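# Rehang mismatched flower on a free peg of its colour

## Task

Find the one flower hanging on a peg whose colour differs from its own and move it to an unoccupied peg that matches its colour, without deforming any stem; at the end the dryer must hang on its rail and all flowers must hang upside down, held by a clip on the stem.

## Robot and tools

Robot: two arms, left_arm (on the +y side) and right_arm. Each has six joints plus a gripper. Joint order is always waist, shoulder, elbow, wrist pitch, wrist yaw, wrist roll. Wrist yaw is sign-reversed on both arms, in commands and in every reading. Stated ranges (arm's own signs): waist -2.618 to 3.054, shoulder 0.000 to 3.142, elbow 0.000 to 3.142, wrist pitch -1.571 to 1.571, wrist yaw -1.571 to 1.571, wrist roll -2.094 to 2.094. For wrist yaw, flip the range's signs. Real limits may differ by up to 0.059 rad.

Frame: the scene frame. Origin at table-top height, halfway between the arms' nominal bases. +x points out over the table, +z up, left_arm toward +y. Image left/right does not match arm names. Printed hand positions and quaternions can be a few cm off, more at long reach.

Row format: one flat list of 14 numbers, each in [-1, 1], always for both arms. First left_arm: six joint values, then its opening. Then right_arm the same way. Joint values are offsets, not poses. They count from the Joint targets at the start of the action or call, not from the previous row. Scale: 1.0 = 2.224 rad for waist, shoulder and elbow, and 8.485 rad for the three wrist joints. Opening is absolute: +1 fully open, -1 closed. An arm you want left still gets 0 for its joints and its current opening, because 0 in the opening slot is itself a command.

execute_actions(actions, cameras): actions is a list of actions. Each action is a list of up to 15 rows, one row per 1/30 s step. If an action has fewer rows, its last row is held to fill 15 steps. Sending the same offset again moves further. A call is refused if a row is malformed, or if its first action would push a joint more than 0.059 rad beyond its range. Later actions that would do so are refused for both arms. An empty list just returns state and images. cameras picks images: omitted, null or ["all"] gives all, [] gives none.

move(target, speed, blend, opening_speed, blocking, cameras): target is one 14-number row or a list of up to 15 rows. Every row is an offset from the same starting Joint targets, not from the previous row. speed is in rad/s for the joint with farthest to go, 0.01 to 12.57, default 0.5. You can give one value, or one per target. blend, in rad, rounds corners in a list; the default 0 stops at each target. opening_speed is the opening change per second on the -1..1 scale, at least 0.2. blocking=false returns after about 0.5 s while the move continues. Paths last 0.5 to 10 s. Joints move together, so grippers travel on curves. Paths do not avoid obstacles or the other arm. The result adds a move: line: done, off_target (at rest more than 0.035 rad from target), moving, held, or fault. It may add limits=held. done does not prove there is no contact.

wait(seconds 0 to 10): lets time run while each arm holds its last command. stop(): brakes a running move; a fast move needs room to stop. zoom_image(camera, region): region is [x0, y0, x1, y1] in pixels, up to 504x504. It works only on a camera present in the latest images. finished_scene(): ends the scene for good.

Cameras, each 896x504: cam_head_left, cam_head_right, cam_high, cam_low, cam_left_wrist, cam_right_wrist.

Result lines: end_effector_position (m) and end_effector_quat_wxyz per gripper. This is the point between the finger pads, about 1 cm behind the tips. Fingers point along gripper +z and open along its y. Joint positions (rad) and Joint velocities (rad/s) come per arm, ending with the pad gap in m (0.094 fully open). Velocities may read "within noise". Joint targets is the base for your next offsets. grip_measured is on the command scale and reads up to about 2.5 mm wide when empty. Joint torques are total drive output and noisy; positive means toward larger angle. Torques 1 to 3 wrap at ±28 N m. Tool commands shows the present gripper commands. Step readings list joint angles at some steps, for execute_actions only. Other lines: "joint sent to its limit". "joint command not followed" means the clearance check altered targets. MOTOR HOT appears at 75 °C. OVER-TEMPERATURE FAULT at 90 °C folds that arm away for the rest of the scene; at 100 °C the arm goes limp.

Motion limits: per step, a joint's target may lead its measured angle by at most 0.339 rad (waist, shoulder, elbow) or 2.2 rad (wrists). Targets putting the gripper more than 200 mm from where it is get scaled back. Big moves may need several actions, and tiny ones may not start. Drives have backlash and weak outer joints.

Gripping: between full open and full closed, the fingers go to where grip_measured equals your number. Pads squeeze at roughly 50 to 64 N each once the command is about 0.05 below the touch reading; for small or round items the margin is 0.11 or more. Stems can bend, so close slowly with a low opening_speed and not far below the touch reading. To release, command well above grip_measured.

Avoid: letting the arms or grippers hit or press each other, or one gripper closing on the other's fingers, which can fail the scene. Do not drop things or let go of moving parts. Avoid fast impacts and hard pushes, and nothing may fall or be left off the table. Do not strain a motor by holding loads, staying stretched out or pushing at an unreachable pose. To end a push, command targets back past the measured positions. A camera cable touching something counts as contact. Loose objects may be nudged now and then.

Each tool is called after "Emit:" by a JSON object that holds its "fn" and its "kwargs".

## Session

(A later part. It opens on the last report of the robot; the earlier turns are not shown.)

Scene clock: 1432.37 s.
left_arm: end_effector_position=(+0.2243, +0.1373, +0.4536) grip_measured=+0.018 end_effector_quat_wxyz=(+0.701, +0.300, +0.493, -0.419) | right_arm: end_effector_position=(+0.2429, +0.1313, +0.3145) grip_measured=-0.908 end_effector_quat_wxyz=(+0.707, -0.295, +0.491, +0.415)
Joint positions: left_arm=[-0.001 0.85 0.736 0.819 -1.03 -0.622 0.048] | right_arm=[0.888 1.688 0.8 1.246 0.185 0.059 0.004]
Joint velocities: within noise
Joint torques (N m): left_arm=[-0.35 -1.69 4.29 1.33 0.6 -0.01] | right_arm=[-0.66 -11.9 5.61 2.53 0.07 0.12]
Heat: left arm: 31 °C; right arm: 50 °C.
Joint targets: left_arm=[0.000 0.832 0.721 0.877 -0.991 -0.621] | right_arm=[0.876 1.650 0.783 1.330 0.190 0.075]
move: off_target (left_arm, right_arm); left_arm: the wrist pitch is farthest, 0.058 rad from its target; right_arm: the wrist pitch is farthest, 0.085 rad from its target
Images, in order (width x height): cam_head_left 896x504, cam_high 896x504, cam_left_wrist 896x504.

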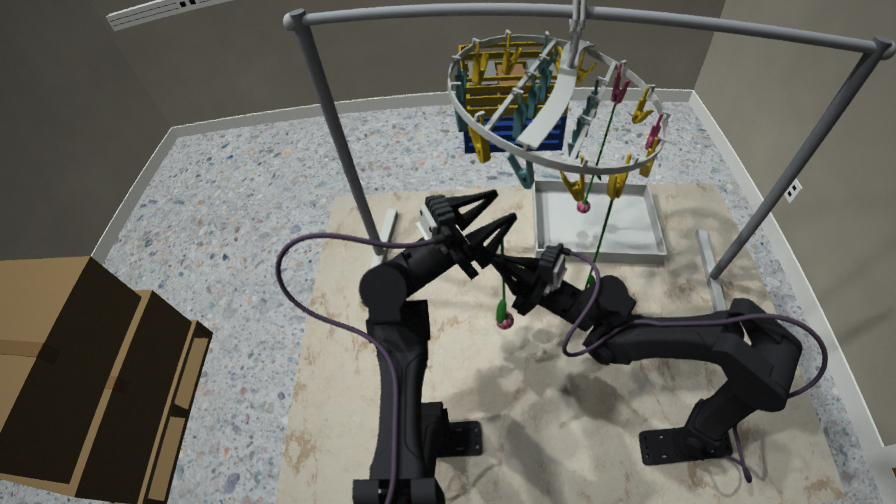

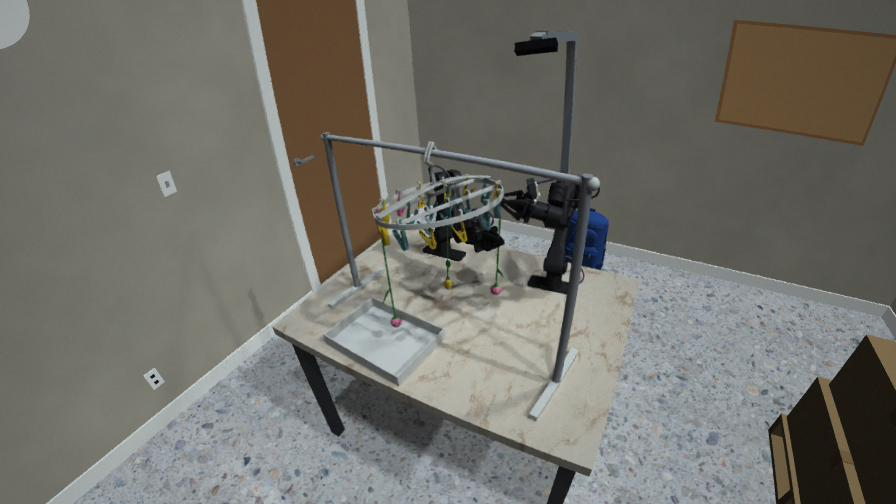

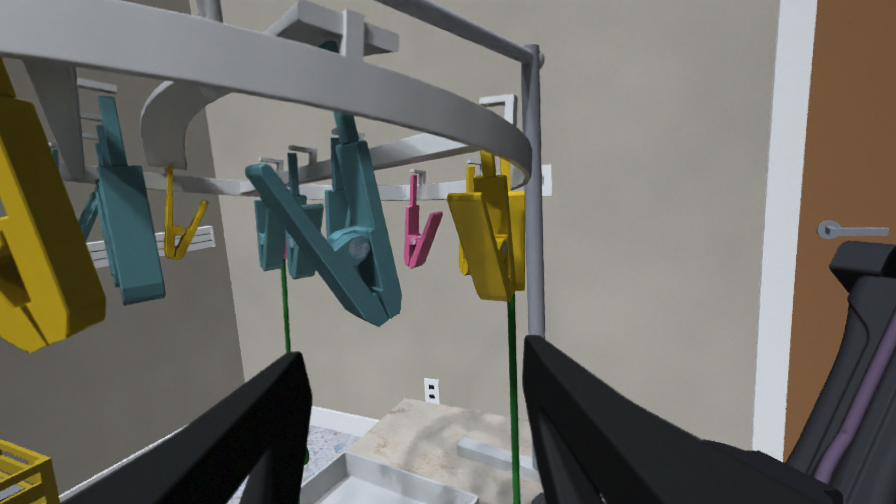

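Emit:
{"fn": "move", "kwargs": {"target": [0,0.0157,-0.0814,0.0245,0.0008,-0.0018,0.02,0,0,0,0,0,0,-1.0], "speed": 0.2, "cameras": ["cam_left_wrist","cam_head_left"]}}

Scene clock: 1459.60 s.
left_arm: end_effector_position=(+0.2306, +0.1382, +0.4072) grip_measured=+0.018 end_effector_quat_wxyz=(+0.700, +0.295, +0.494, -0.424) | right_arm: end_effector_position=(+0.2428, +0.1312, +0.3149) grip_measured=-0.908 end_effector_quat_wxyz=(+0.707, -0.295, +0.490, +0.415)
Joint positions: left_arm=[-0.001 0.875 0.555 1.029 -1.024 -0.639 0.048] | right_arm=[0.888 1.688 0.8 1.247 0.185 0.059 0.004]
Joint velocities: within noise
Joint torques (N m): left_arm=[-0.51 -0.9 4.55 1.27 0.55 -0.05] | right_arm=[-0.66 -11.9 5.61 2.52 0.07 0.12]
Heat: left arm: 32 °C; right arm: 47 °C.
Joint targets: left_arm=[0.000 0.867 0.540 1.085 -0.984 -0.636] | right_arm=[0.876 1.650 0.783 1.330 0.190 0.075]
move: off_target (left_arm, right_arm); left_arm: the wrist pitch is farthest, 0.056 rad from its target; right_arm: the wrist pitch is farthest, 0.083 rad from its target
Images, in order (width x height): cam_head_left 896x504, cam_left_wrist 896x504.

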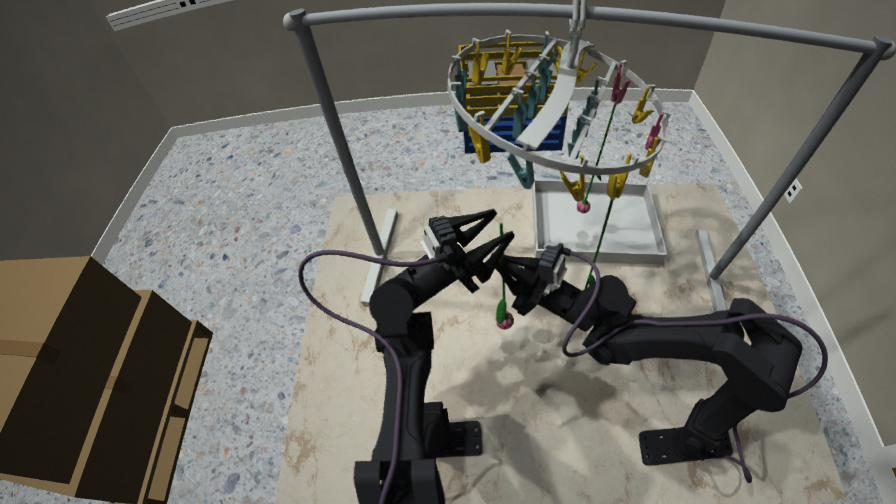

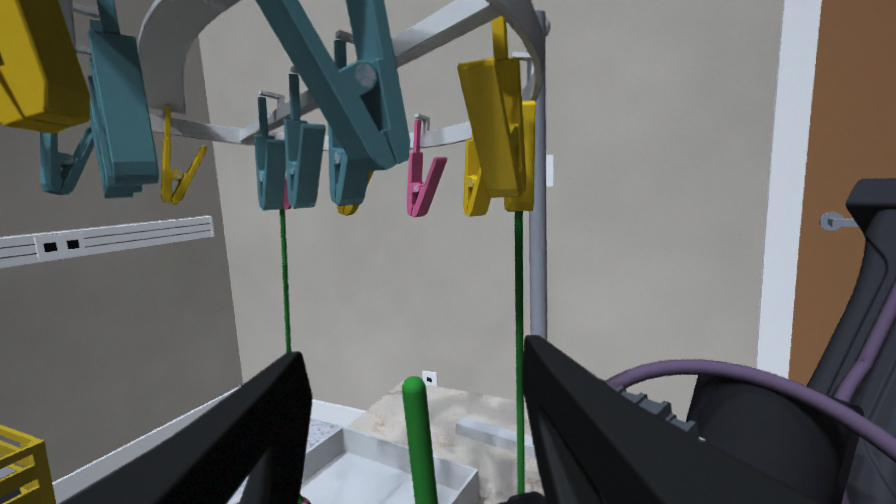

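Emit:
{"fn": "move", "kwargs": {"target": [0,0.0171,-0.0751,0.0249,0,0,0.02,0,0,0,0,0,0,-1.0], "speed": 0.15, "cameras": ["cam_left_wrist","cam_head_left"]}}

Scene clock: 1472.07 s.
left_arm: end_effector_position=(+0.2289, +0.1383, +0.3631) grip_measured=+0.018 end_effector_quat_wxyz=(+0.701, +0.294, +0.493, -0.423) | right_arm: end_effector_position=(+0.2428, +0.1312, +0.3149) grip_measured=-0.908 end_effector_quat_wxyz=(+0.707, -0.295, +0.490, +0.415)
Joint positions: left_arm=[-0.001 0.912 0.387 1.235 -1.022 -0.639 0.048] | right_arm=[0.888 1.688 0.8 1.247 0.185 0.059 0.004]
Joint velocities: within noise
Joint torques (N m): left_arm=[-0.47 -0.87 4.18 1.37 0.57 -0.04] | right_arm=[-0.65 -11.9 5.6 2.52 0.07 0.12]
Heat: left arm: 31 °C; right arm: 47 °C.
Joint targets: left_arm=[0.000 0.905 0.373 1.296 -0.984 -0.636] | right_arm=[0.876 1.650 0.783 1.330 0.190 0.075]
move: off_target (left_arm, right_arm); left_arm: the wrist pitch is farthest, 0.062 rad from its target; right_arm: the wrist pitch is farthest, 0.083 rad from its target
Images, in order (width x height): cam_head_left 896x504, cam_left_wrist 896x504.

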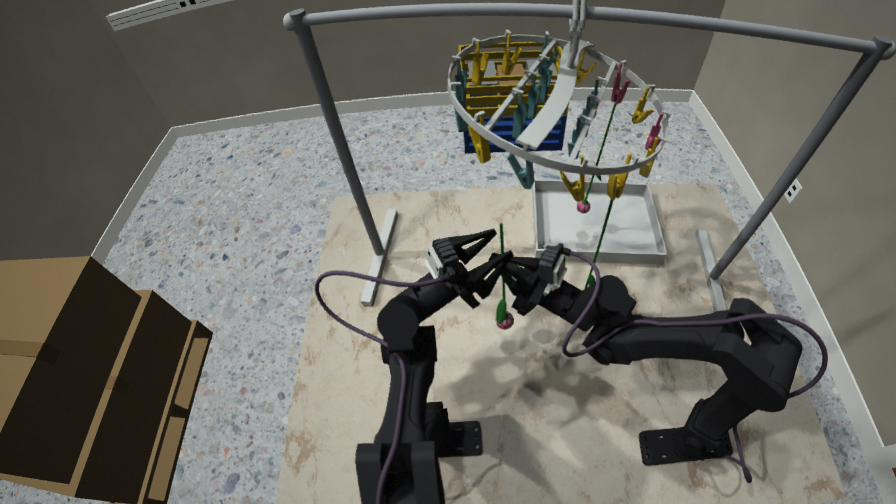

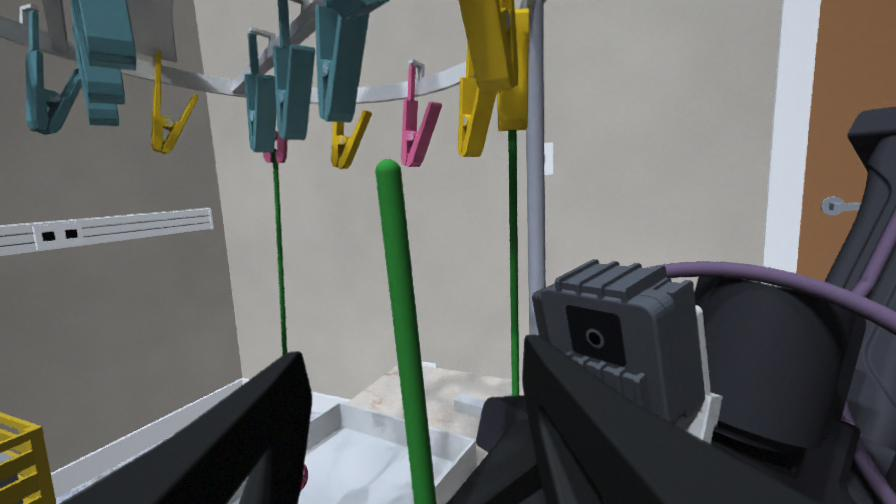

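Emit:
{"fn": "move", "kwargs": {"target": [0,0,0,0,0,0,-1.0,0,0,0,0,0,0,-1.0], "opening_speed": 0.5, "cameras": ["cam_left_wrist","cam_right_wrist"]}}

Scene clock: 1487.77 s.
left_arm: end_effector_position=(+0.2291, +0.1384, +0.3633) grip_measured=-0.918 end_effector_quat_wxyz=(+0.701, +0.293, +0.494, -0.424) | right_arm: end_effector_position=(+0.2424, +0.1312, +0.3152) grip_measured=-0.908 end_effector_quat_wxyz=(+0.707, -0.295, +0.490, +0.416)
Joint positions: left_arm=[-0.001 0.912 0.387 1.235 -1.021 -0.64 0.004] | right_arm=[0.888 1.688 0.8 1.249 0.186 0.059 0.004]
Joint velocities: within noise
Joint torques (N m): left_arm=[-0.57 -0.87 4.36 1.32 0.6 0] | right_arm=[-0.65 -11.9 5.6 2.51 0.05 0.12]
Heat: left arm: 32 °C; right arm: 47 °C.
Joint targets: left_arm=[0.000 0.905 0.373 1.296 -0.984 -0.636] | right_arm=[0.876 1.650 0.783 1.330 0.190 0.075]
move: off_target (left_arm, right_arm); left_arm: the wrist pitch is farthest, 0.061 rad from its target; right_arm: the wrist pitch is farthest, 0.081 rad from its target
Images, in order (width x height): cam_left_wrist 896x504, cam_right_wrist 896x504.

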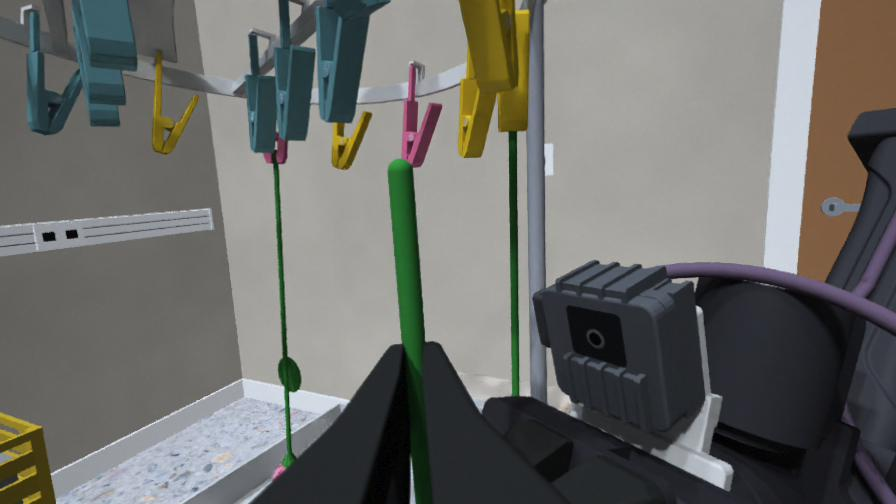

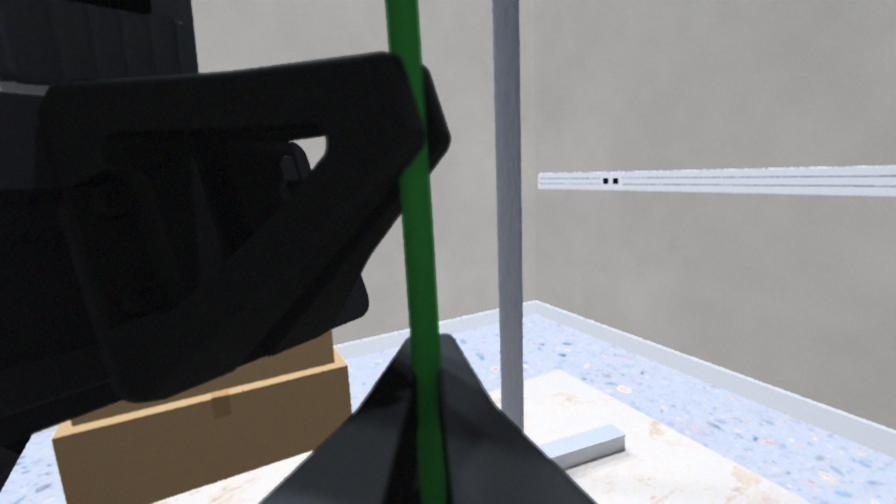

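Emit:
{"fn": "move", "kwargs": {"target": [0,0,0,0,0,0,-1.0,0,0,0,0,0,0,-0.4], "opening_speed": 0.8, "cameras": ["cam_left_wrist","cam_right_wrist"]}}

Scene clock: 1492.33 s.
left_arm: end_effector_position=(+0.2291, +0.1384, +0.3633) grip_measured=-0.919 end_effector_quat_wxyz=(+0.701, +0.293, +0.494, -0.424) | right_arm: end_effector_position=(+0.2430, +0.1307, +0.3155) grip_measured=-0.402 end_effector_quat_wxyz=(+0.708, -0.294, +0.489, +0.416)
Joint positions: left_arm=[-0.001 0.912 0.387 1.235 -1.021 -0.64 0.004] | right_arm=[0.887 1.688 0.8 1.25 0.186 0.06 0.028]
Joint velocities: within noise
Joint torques (N m): left_arm=[-0.61 -0.84 4.29 1.36 0.59 -0.02] | right_arm=[-0.66 -11.9 5.6 2.49 0.06 0.12]
Heat: left arm: 32 °C; right arm: 47 °C.
Joint targets: left_arm=[0.000 0.905 0.373 1.296 -0.984 -0.636] | right_arm=[0.876 1.650 0.783 1.330 0.190 0.075]
move: off_target (left_arm, right_arm); left_arm: the wrist pitch is farthest, 0.061 rad from its target; right_arm: the wrist pitch is farthest, 0.080 rad from its target
Images, in order (width x height): cam_left_wrist 896x504, cam_right_wrist 896x504.

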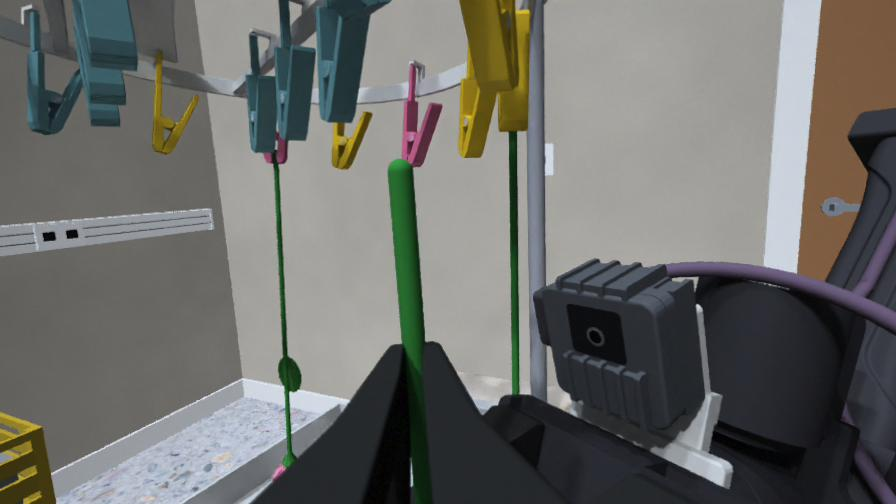

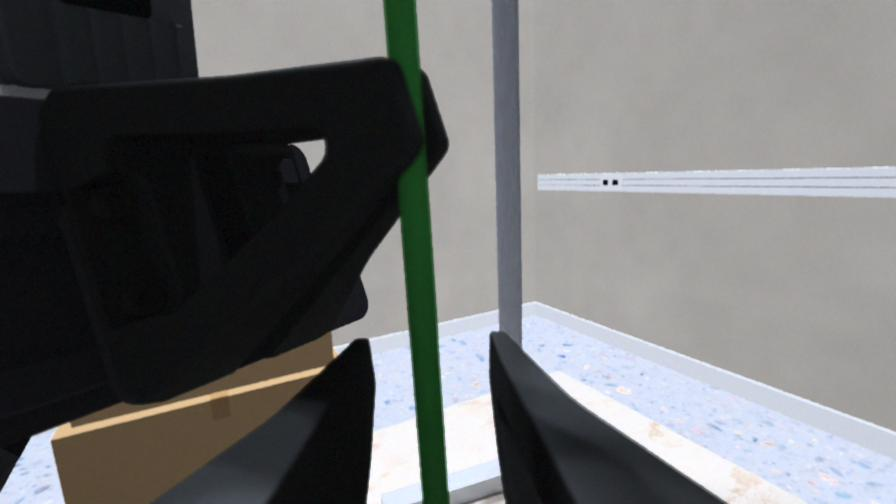

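Emit:
{"fn": "move", "kwargs": {"target": [[0,0,0,0,0,0,-1.0,-0.0045,-0.0886,-0.1048,0.0037,0,0.0006,-0.4],[0,0,0,0,0,0,-1.0,-0.0045,-0.3327,-0.2869,0.0259,-0.0224,-0.0088,-0.4]], "speed": [0.25,0.5], "blend": [0.05,0], "cameras": ["cam_left_wrist","cam_head_left"]}}

Scene clock: 1593.67 s.
left_arm: end_effector_position=(+0.2291, +0.1384, +0.3633) grip_measured=-0.919 end_effector_quat_wxyz=(+0.701, +0.293, +0.494, -0.424) | right_arm: end_effector_position=(+0.1320, -0.0516, +0.3632) grip_measured=-0.402 end_effector_quat_wxyz=(+0.820, -0.184, +0.381, +0.384)
Joint positions: left_arm=[-0.001 0.912 0.387 1.235 -1.021 -0.64 0.004] | right_arm=[0.879 0.926 0.163 1.459 0.017 0.002 0.028]
Joint velocities: within noise
Joint torques (N m): left_arm=[-0.55 -0.83 4.42 1.33 0.56 0] | right_arm=[-0.66 -1.96 5.55 2.22 -0.11 -0.09]
Heat: left arm: 32 °C; right arm: 50 °C.
Joint targets: left_arm=[0.000 0.905 0.373 1.296 -0.984 -0.636] | right_arm=[0.866 0.910 0.145 1.550 0.000 0.000]
move: off_target (left_arm, right_arm); left_arm: the wrist pitch is farthest, 0.061 rad from its target; right_arm: the wrist pitch is farthest, 0.091 rad from its target
Images, in order (width x height): cam_head_left 896x504, cam_left_wrist 896x504.

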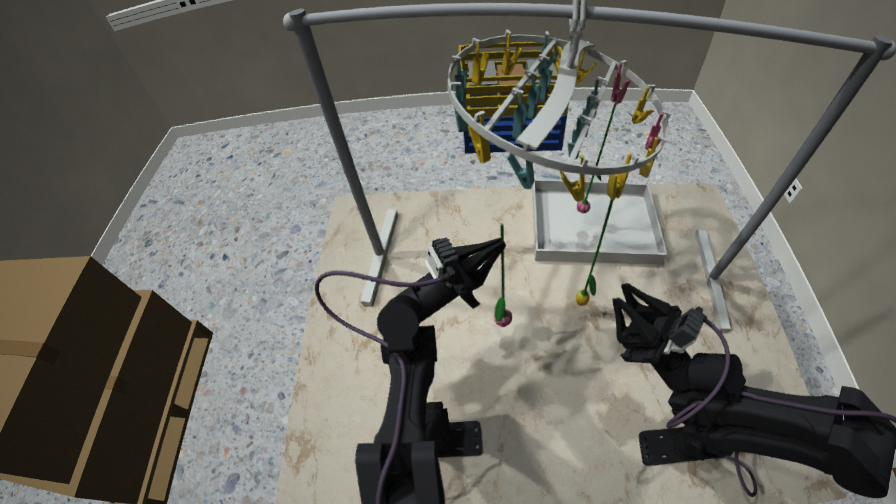

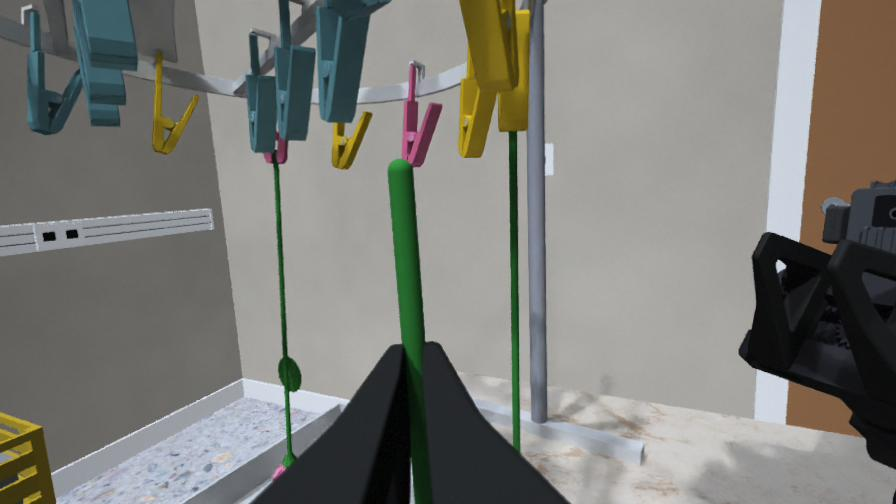

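Emit:
{"fn": "zoom_image", "kwargs": {"camera": "cam_head_left", "region": [560, 30, 700, 220]}}

Emit:
{"fn": "zoom_image", "kwargs": {"camera": "cam_left_wrist", "region": [340, 40, 580, 200]}}

Scaled by 2.653 from the camera's 896x504 image, which has a finer 1280x720 frame.

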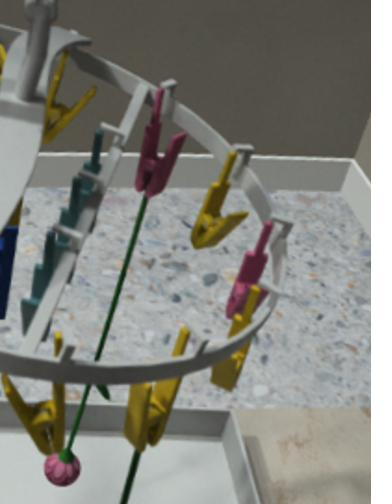

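Scaled by 2.100 from the camera's 896x504 image, which has a finer 1280x720 frame.

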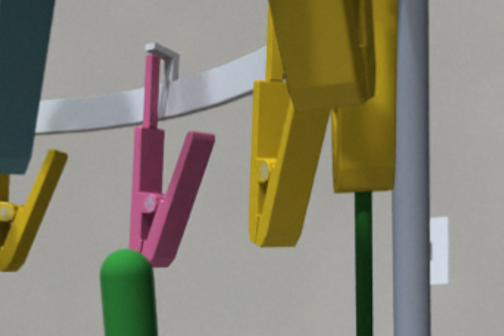

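Emit:
{"fn": "move", "kwargs": {"target": [[0,0,0,0,0,0,-1.0,-0.5198,0,0,0,0,0,0.2],[0,0,0,0,0,0,-1.0,-0.5198,0.4337,0.7846,-0.1827,0.1831,0,0.2]], "speed": [0.8,0.6], "blend": [0.1,0], "cameras": ["cam_right_wrist","cam_head_left","cam_left_wrist"]}}

Scene clock: 1702.53 s.
left_arm: end_effector_position=(+0.2291, +0.1384, +0.3633) grip_measured=-0.919 end_effector_quat_wxyz=(+0.701, +0.293, +0.494, -0.424) | right_arm: end_effector_position=(+0.4156, -0.2098, +0.4219) grip_measured=+0.198 end_effector_quat_wxyz=(+0.574, -0.410, +0.576, +0.413)
Joint positions: left_arm=[-0.001 0.912 0.387 1.235 -1.021 -0.64 0.004] | right_arm=[-0.278 1.871 1.832 0.045 1.533 0.013 0.056]
Joint velocities: within noise
Joint torques (N m): left_arm=[-0.55 -1.01 4.27 1.32 0.62 0.03] | right_arm=[-0.61 -10.3 13.38 0.93 0.14 -0.07]
Heat: left arm: 32 °C; right arm: 45 °C.
Joint targets: left_arm=[0.000 0.905 0.373 1.296 -0.984 -0.636] | right_arm=[-0.291 1.875 1.890 0.000 1.554 0.000]
move: off_target (left_arm, right_arm); left_arm: the wrist pitch is farthest, 0.061 rad from its target; right_arm: the elbow is farthest, 0.058 rad from its target
Images, in order (width x height): cam_head_left 896x504, cam_left_wrist 896x504, cam_right_wrist 896x504.

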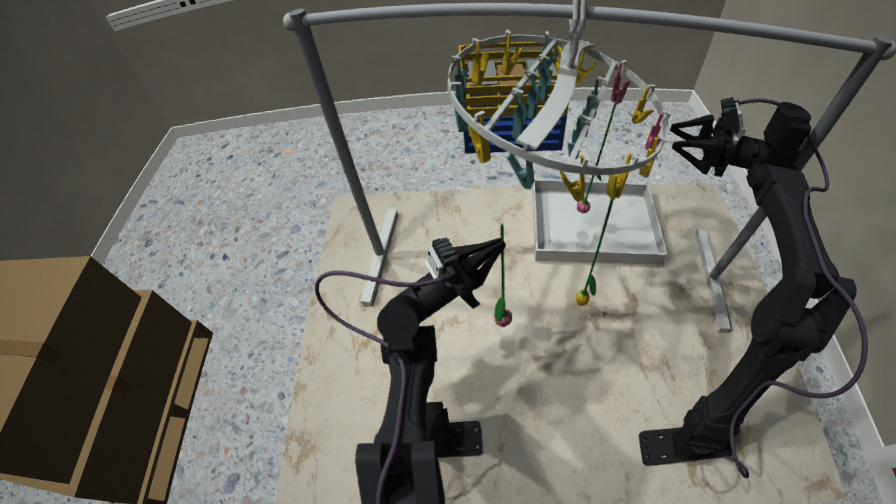

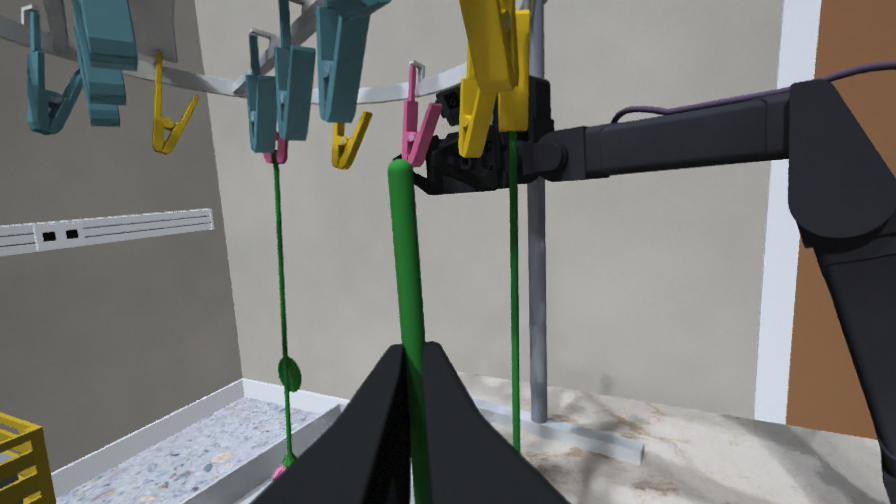

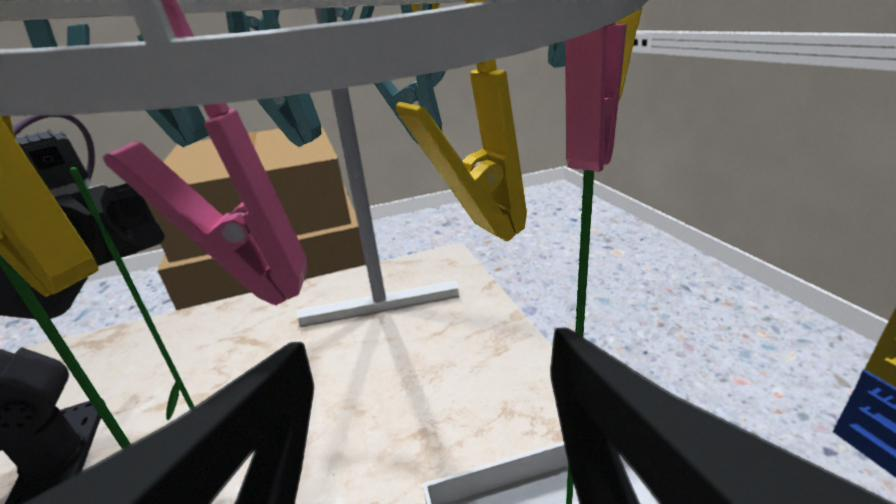

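Emit:
{"fn": "move", "kwargs": {"target": [0,0,0,0,0,0,-1.0,0.0348,-0.0922,-0.1272,0.0186,0.0020,-0.001,0.2], "speed": 0.2, "cameras": ["cam_right_wrist","cam_head_left","cam_left_wrist"]}}

Scene clock: 1759.83 s.
left_arm: end_effector_position=(+0.2291, +0.1384, +0.3633) grip_measured=-0.919 end_effector_quat_wxyz=(+0.701, +0.293, +0.494, -0.424) | right_arm: end_effector_position=(+0.3714, -0.1713, +0.4214) grip_measured=+0.198 end_effector_quat_wxyz=(+0.562, -0.433, +0.558, +0.430)
Joint positions: left_arm=[-0.001 0.912 0.387 1.235 -1.021 -0.64 0.004] | right_arm=[-0.213 1.708 1.627 0.1 1.539 0.011 0.056]
Joint velocities: within noise
Joint torques (N m): left_arm=[-0.68 -0.9 4.3 1.31 0.57 -0.05] | right_arm=[0.7 -12.68 6.06 1.85 0.09 -0.14]
Heat: left arm: 32 °C; right arm: 43 °C.
Joint targets: left_arm=[0.000 0.905 0.373 1.296 -0.984 -0.636] | right_arm=[-0.213 1.670 1.607 0.158 1.554 -0.008]
joint sent to its limit (right arm) — the wrist yaw, upper limit.
move: off_target (left_arm, right_arm); left_arm: the wrist pitch is farthest, 0.061 rad from its target; right_arm: the wrist pitch is farthest, 0.058 rad from its target
Images, in order (width x height): cam_head_left 896x504, cam_left_wrist 896x504, cam_right_wrist 896x504.

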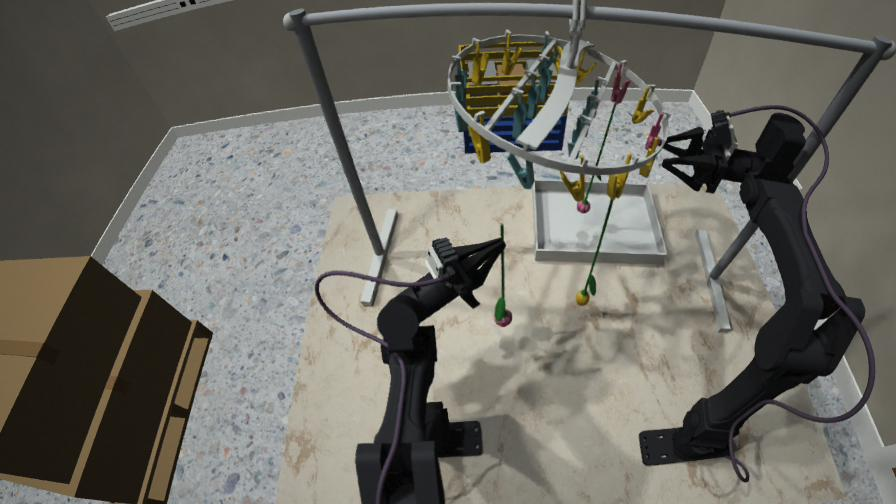

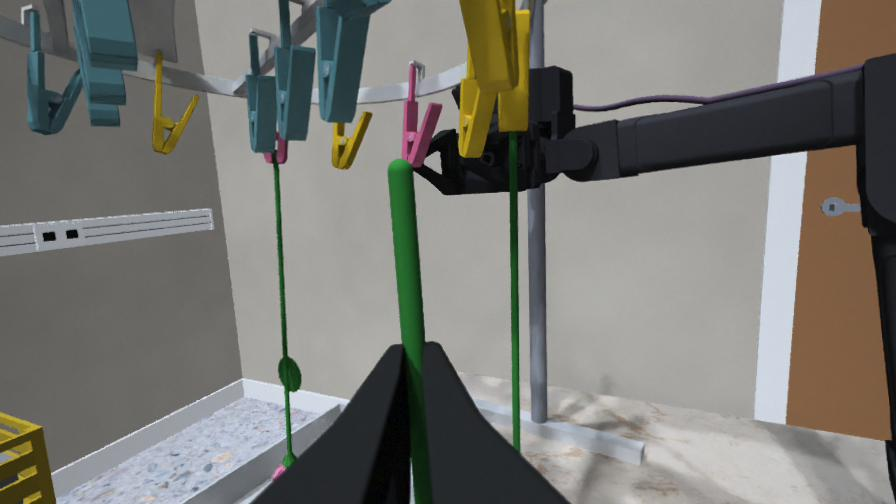

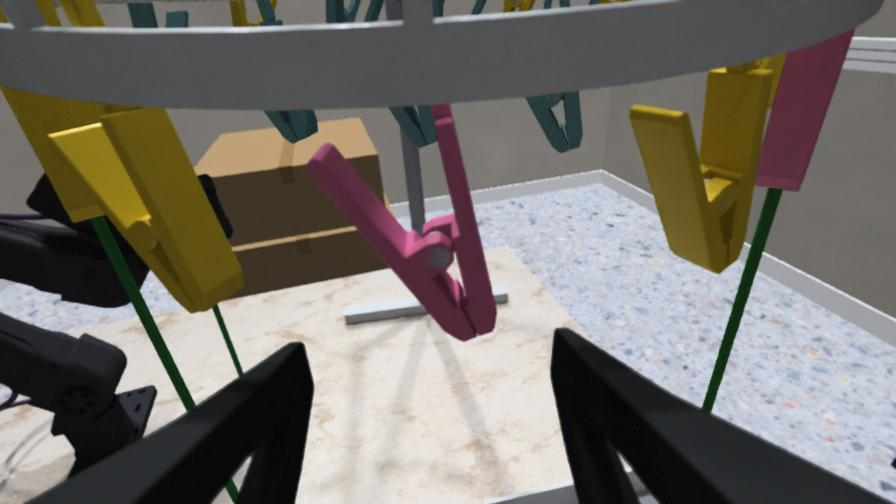

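Emit:
{"fn": "move", "kwargs": {"target": [0,0,0,0,0,0,-1.0,0.0169,0.0324,0.1009,-0.0275,0,0,0.2], "speed": 0.15, "cameras": ["cam_right_wrist","cam_head_left"]}}

Scene clock: 1806.03 s.
left_arm: end_effector_position=(+0.2291, +0.1384, +0.3633) grip_measured=-0.919 end_effector_quat_wxyz=(+0.701, +0.293, +0.494, -0.424) | right_arm: end_effector_position=(+0.3707, -0.1598, +0.4477) grip_measured=+0.198 end_effector_quat_wxyz=(+0.552, -0.438, +0.555, +0.441)
Joint positions: left_arm=[-0.001 0.912 0.387 1.235 -1.021 -0.64 0.004] | right_arm=[-0.184 1.74 1.775 -0.032 1.539 0.01 0.056]
Joint velocities: within noise
Joint torques (N m): left_arm=[-0.47 -0.79 4.22 1.36 0.56 -0.03] | right_arm=[0.76 -9.06 13.09 0.95 0.09 -0.13]
Heat: left arm: 32 °C; right arm: 47 °C.
Joint targets: left_arm=[0.000 0.905 0.373 1.296 -0.984 -0.636] | right_arm=[-0.176 1.742 1.832 -0.076 1.554 -0.008]
move: off_target (left_arm, right_arm); left_arm: the wrist pitch is farthest, 0.061 rad from its target; right_arm: the elbow is farthest, 0.056 rad from its target
Images, in order (width x height): cam_head_left 896x504, cam_right_wrist 896x504.

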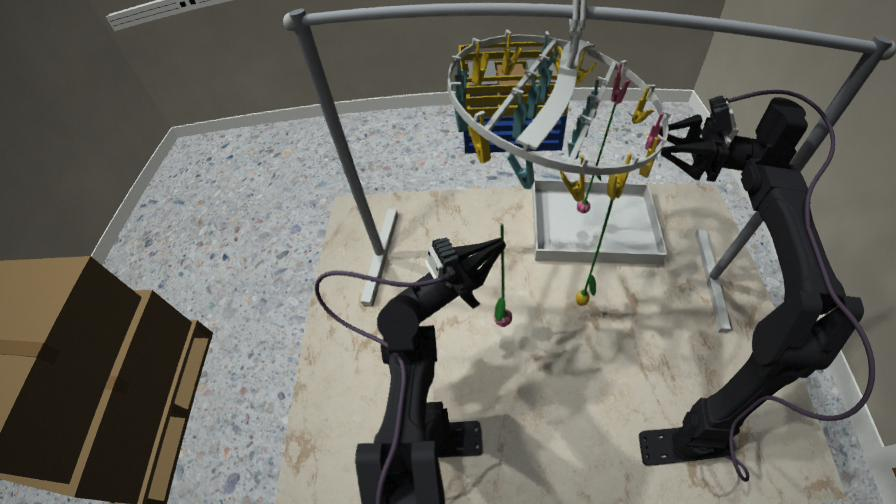

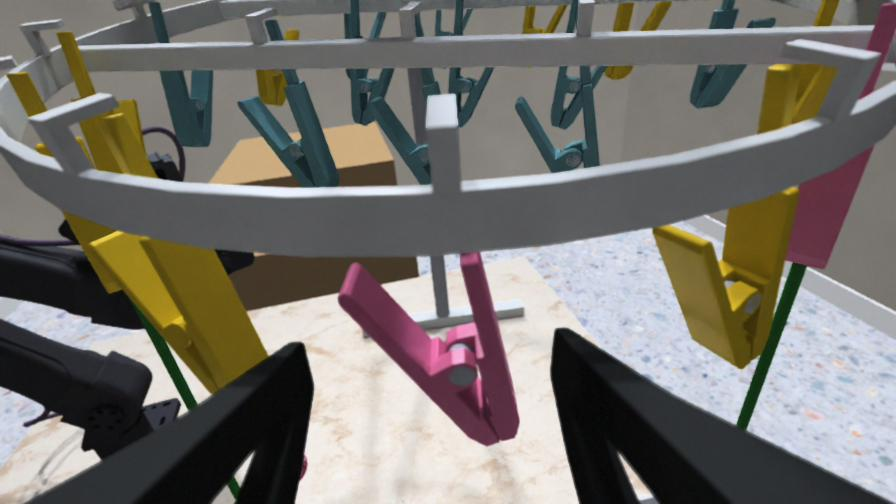

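Emit:
{"fn": "move", "kwargs": {"target": [0,0,0,0,0,0,-1.0,0.0207,0.0184,0.0549,-0.0099,0,0,0.1], "speed": 0.08, "opening_speed": 0.3, "cameras": ["cam_right_wrist","cam_head_left","cam_left_wrist"]}}

Scene clock: 1831.27 s.
left_arm: end_effector_position=(+0.2291, +0.1384, +0.3633) grip_measured=-0.919 end_effector_quat_wxyz=(+0.701, +0.293, +0.494, -0.424) | right_arm: end_effector_position=(+0.3706, -0.1435, +0.4644) grip_measured=+0.102 end_effector_quat_wxyz=(+0.542, -0.448, +0.547, +0.454)
Joint positions: left_arm=[-0.001 0.912 0.387 1.235 -1.021 -0.64 0.004] | right_arm=[-0.143 1.782 1.897 -0.116 1.539 0.01 0.052]
Joint velocities: within noise
Joint torques (N m): left_arm=[-0.47 -0.8 4.45 1.37 0.53 0.01] | right_arm=[0.75 -9.39 12.97 0.97 0.09 -0.13]
Heat: left arm: 32 °C; right arm: 43 °C.
Joint targets: left_arm=[0.000 0.905 0.373 1.296 -0.984 -0.636] | right_arm=[-0.130 1.783 1.954 -0.160 1.554 -0.008]
move: off_target (left_arm, right_arm); left_arm: the wrist pitch is farthest, 0.061 rad from its target; right_arm: the elbow is farthest, 0.058 rad from its target
Images, in order (width x height): cam_head_left 896x504, cam_left_wrist 896x504, cam_right_wrist 896x504.

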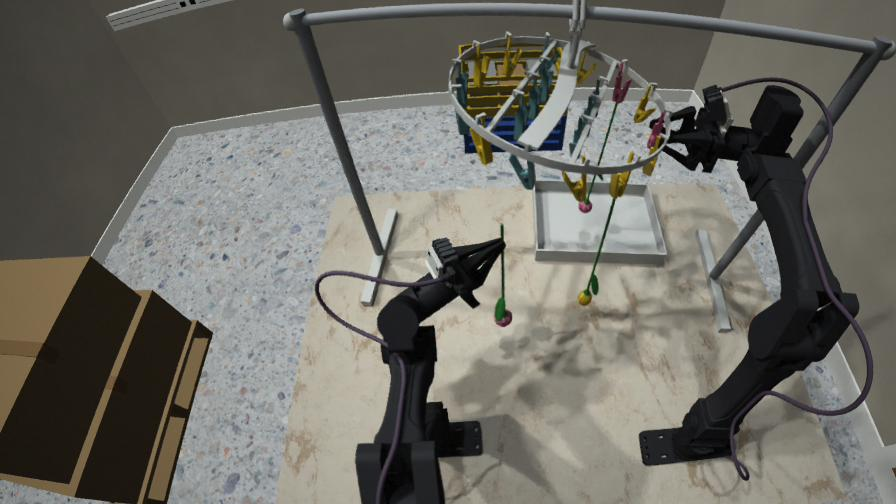

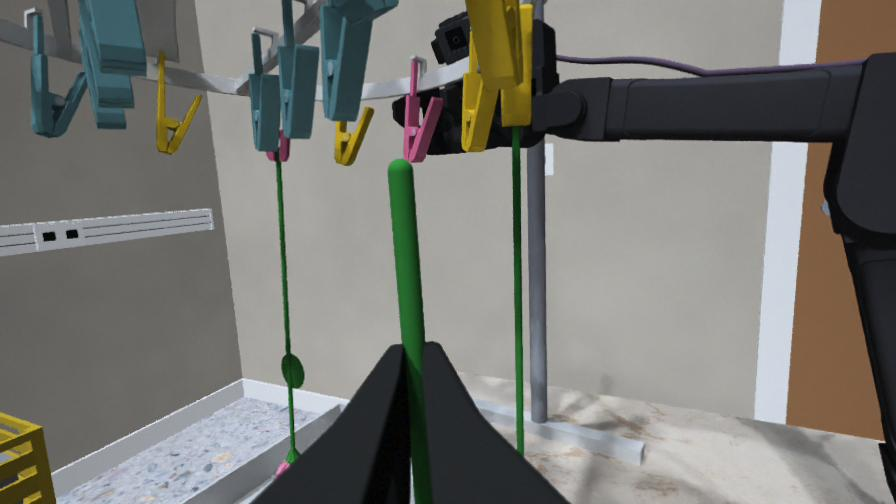

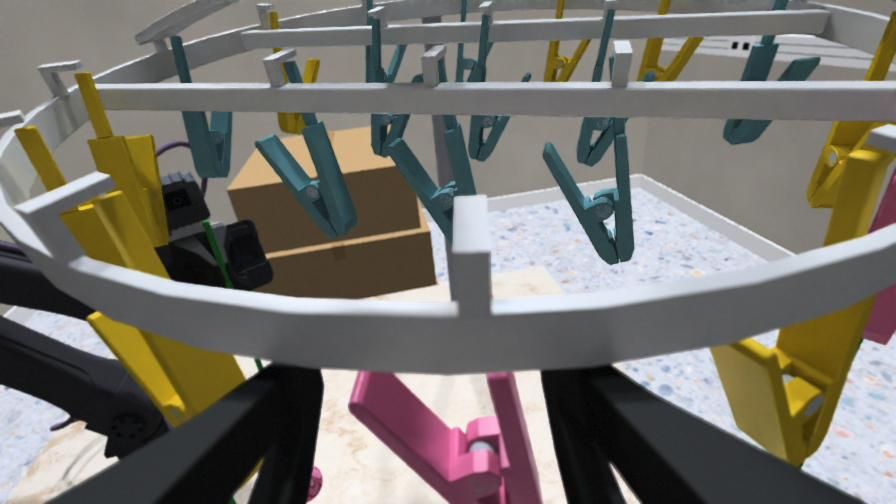

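Emit:
{"fn": "move", "kwargs": {"target": [0,0,0,0,0,0,-1.0,0,0,0,0,0,0,-0.4], "opening_speed": 0.3, "cameras": ["cam_right_wrist","cam_left_wrist"]}}

Scene clock: 1840.97 s.
left_arm: end_effector_position=(+0.2291, +0.1384, +0.3633) grip_measured=-0.919 end_effector_quat_wxyz=(+0.701, +0.293, +0.494, -0.424) | right_arm: end_effector_position=(+0.3706, -0.1435, +0.4643) grip_measured=-0.396 end_effector_quat_wxyz=(+0.542, -0.448, +0.547, +0.454)
Joint positions: left_arm=[-0.001 0.912 0.387 1.235 -1.021 -0.64 0.004] | right_arm=[-0.143 1.782 1.897 -0.118 1.539 0.01 0.028]
Joint velocities: within noise
Joint torques (N m): left_arm=[-0.62 -1.02 4.22 1.36 0.6 0] | right_arm=[0.75 -9.4 12.97 0.96 0.09 -0.12]
Heat: left arm: 32 °C; right arm: 41 °C.
Joint targets: left_arm=[0.000 0.905 0.373 1.296 -0.984 -0.636] | right_arm=[-0.130 1.783 1.954 -0.160 1.554 -0.008]
move: off_target (left_arm, right_arm); left_arm: the wrist pitch is farthest, 0.061 rad from its target; right_arm: the elbow is farthest, 0.057 rad from its target
Images, in order (width x height): cam_left_wrist 896x504, cam_right_wrist 896x504.

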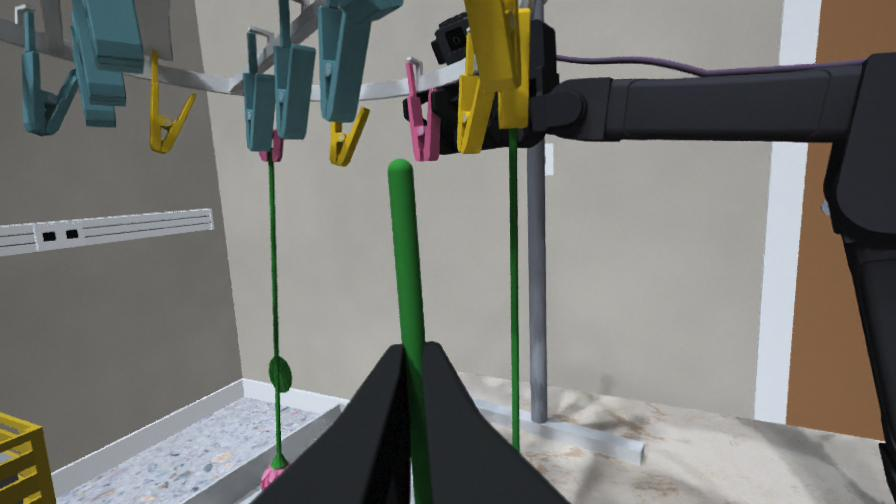

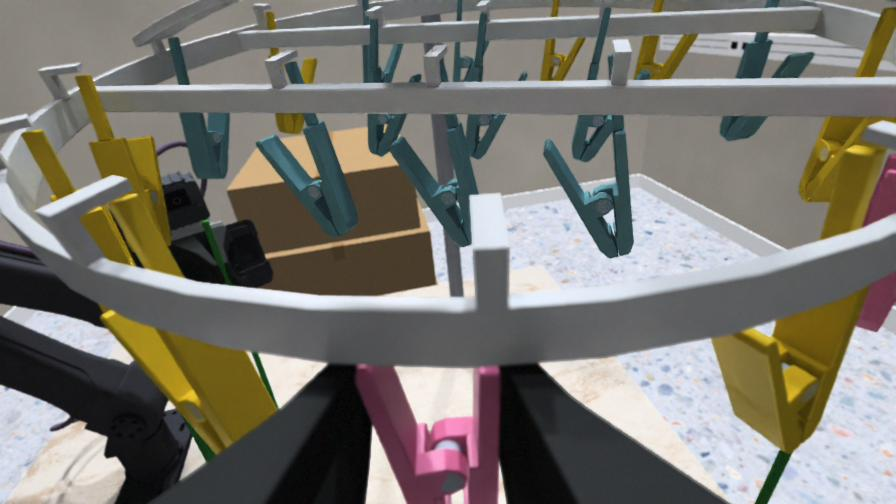

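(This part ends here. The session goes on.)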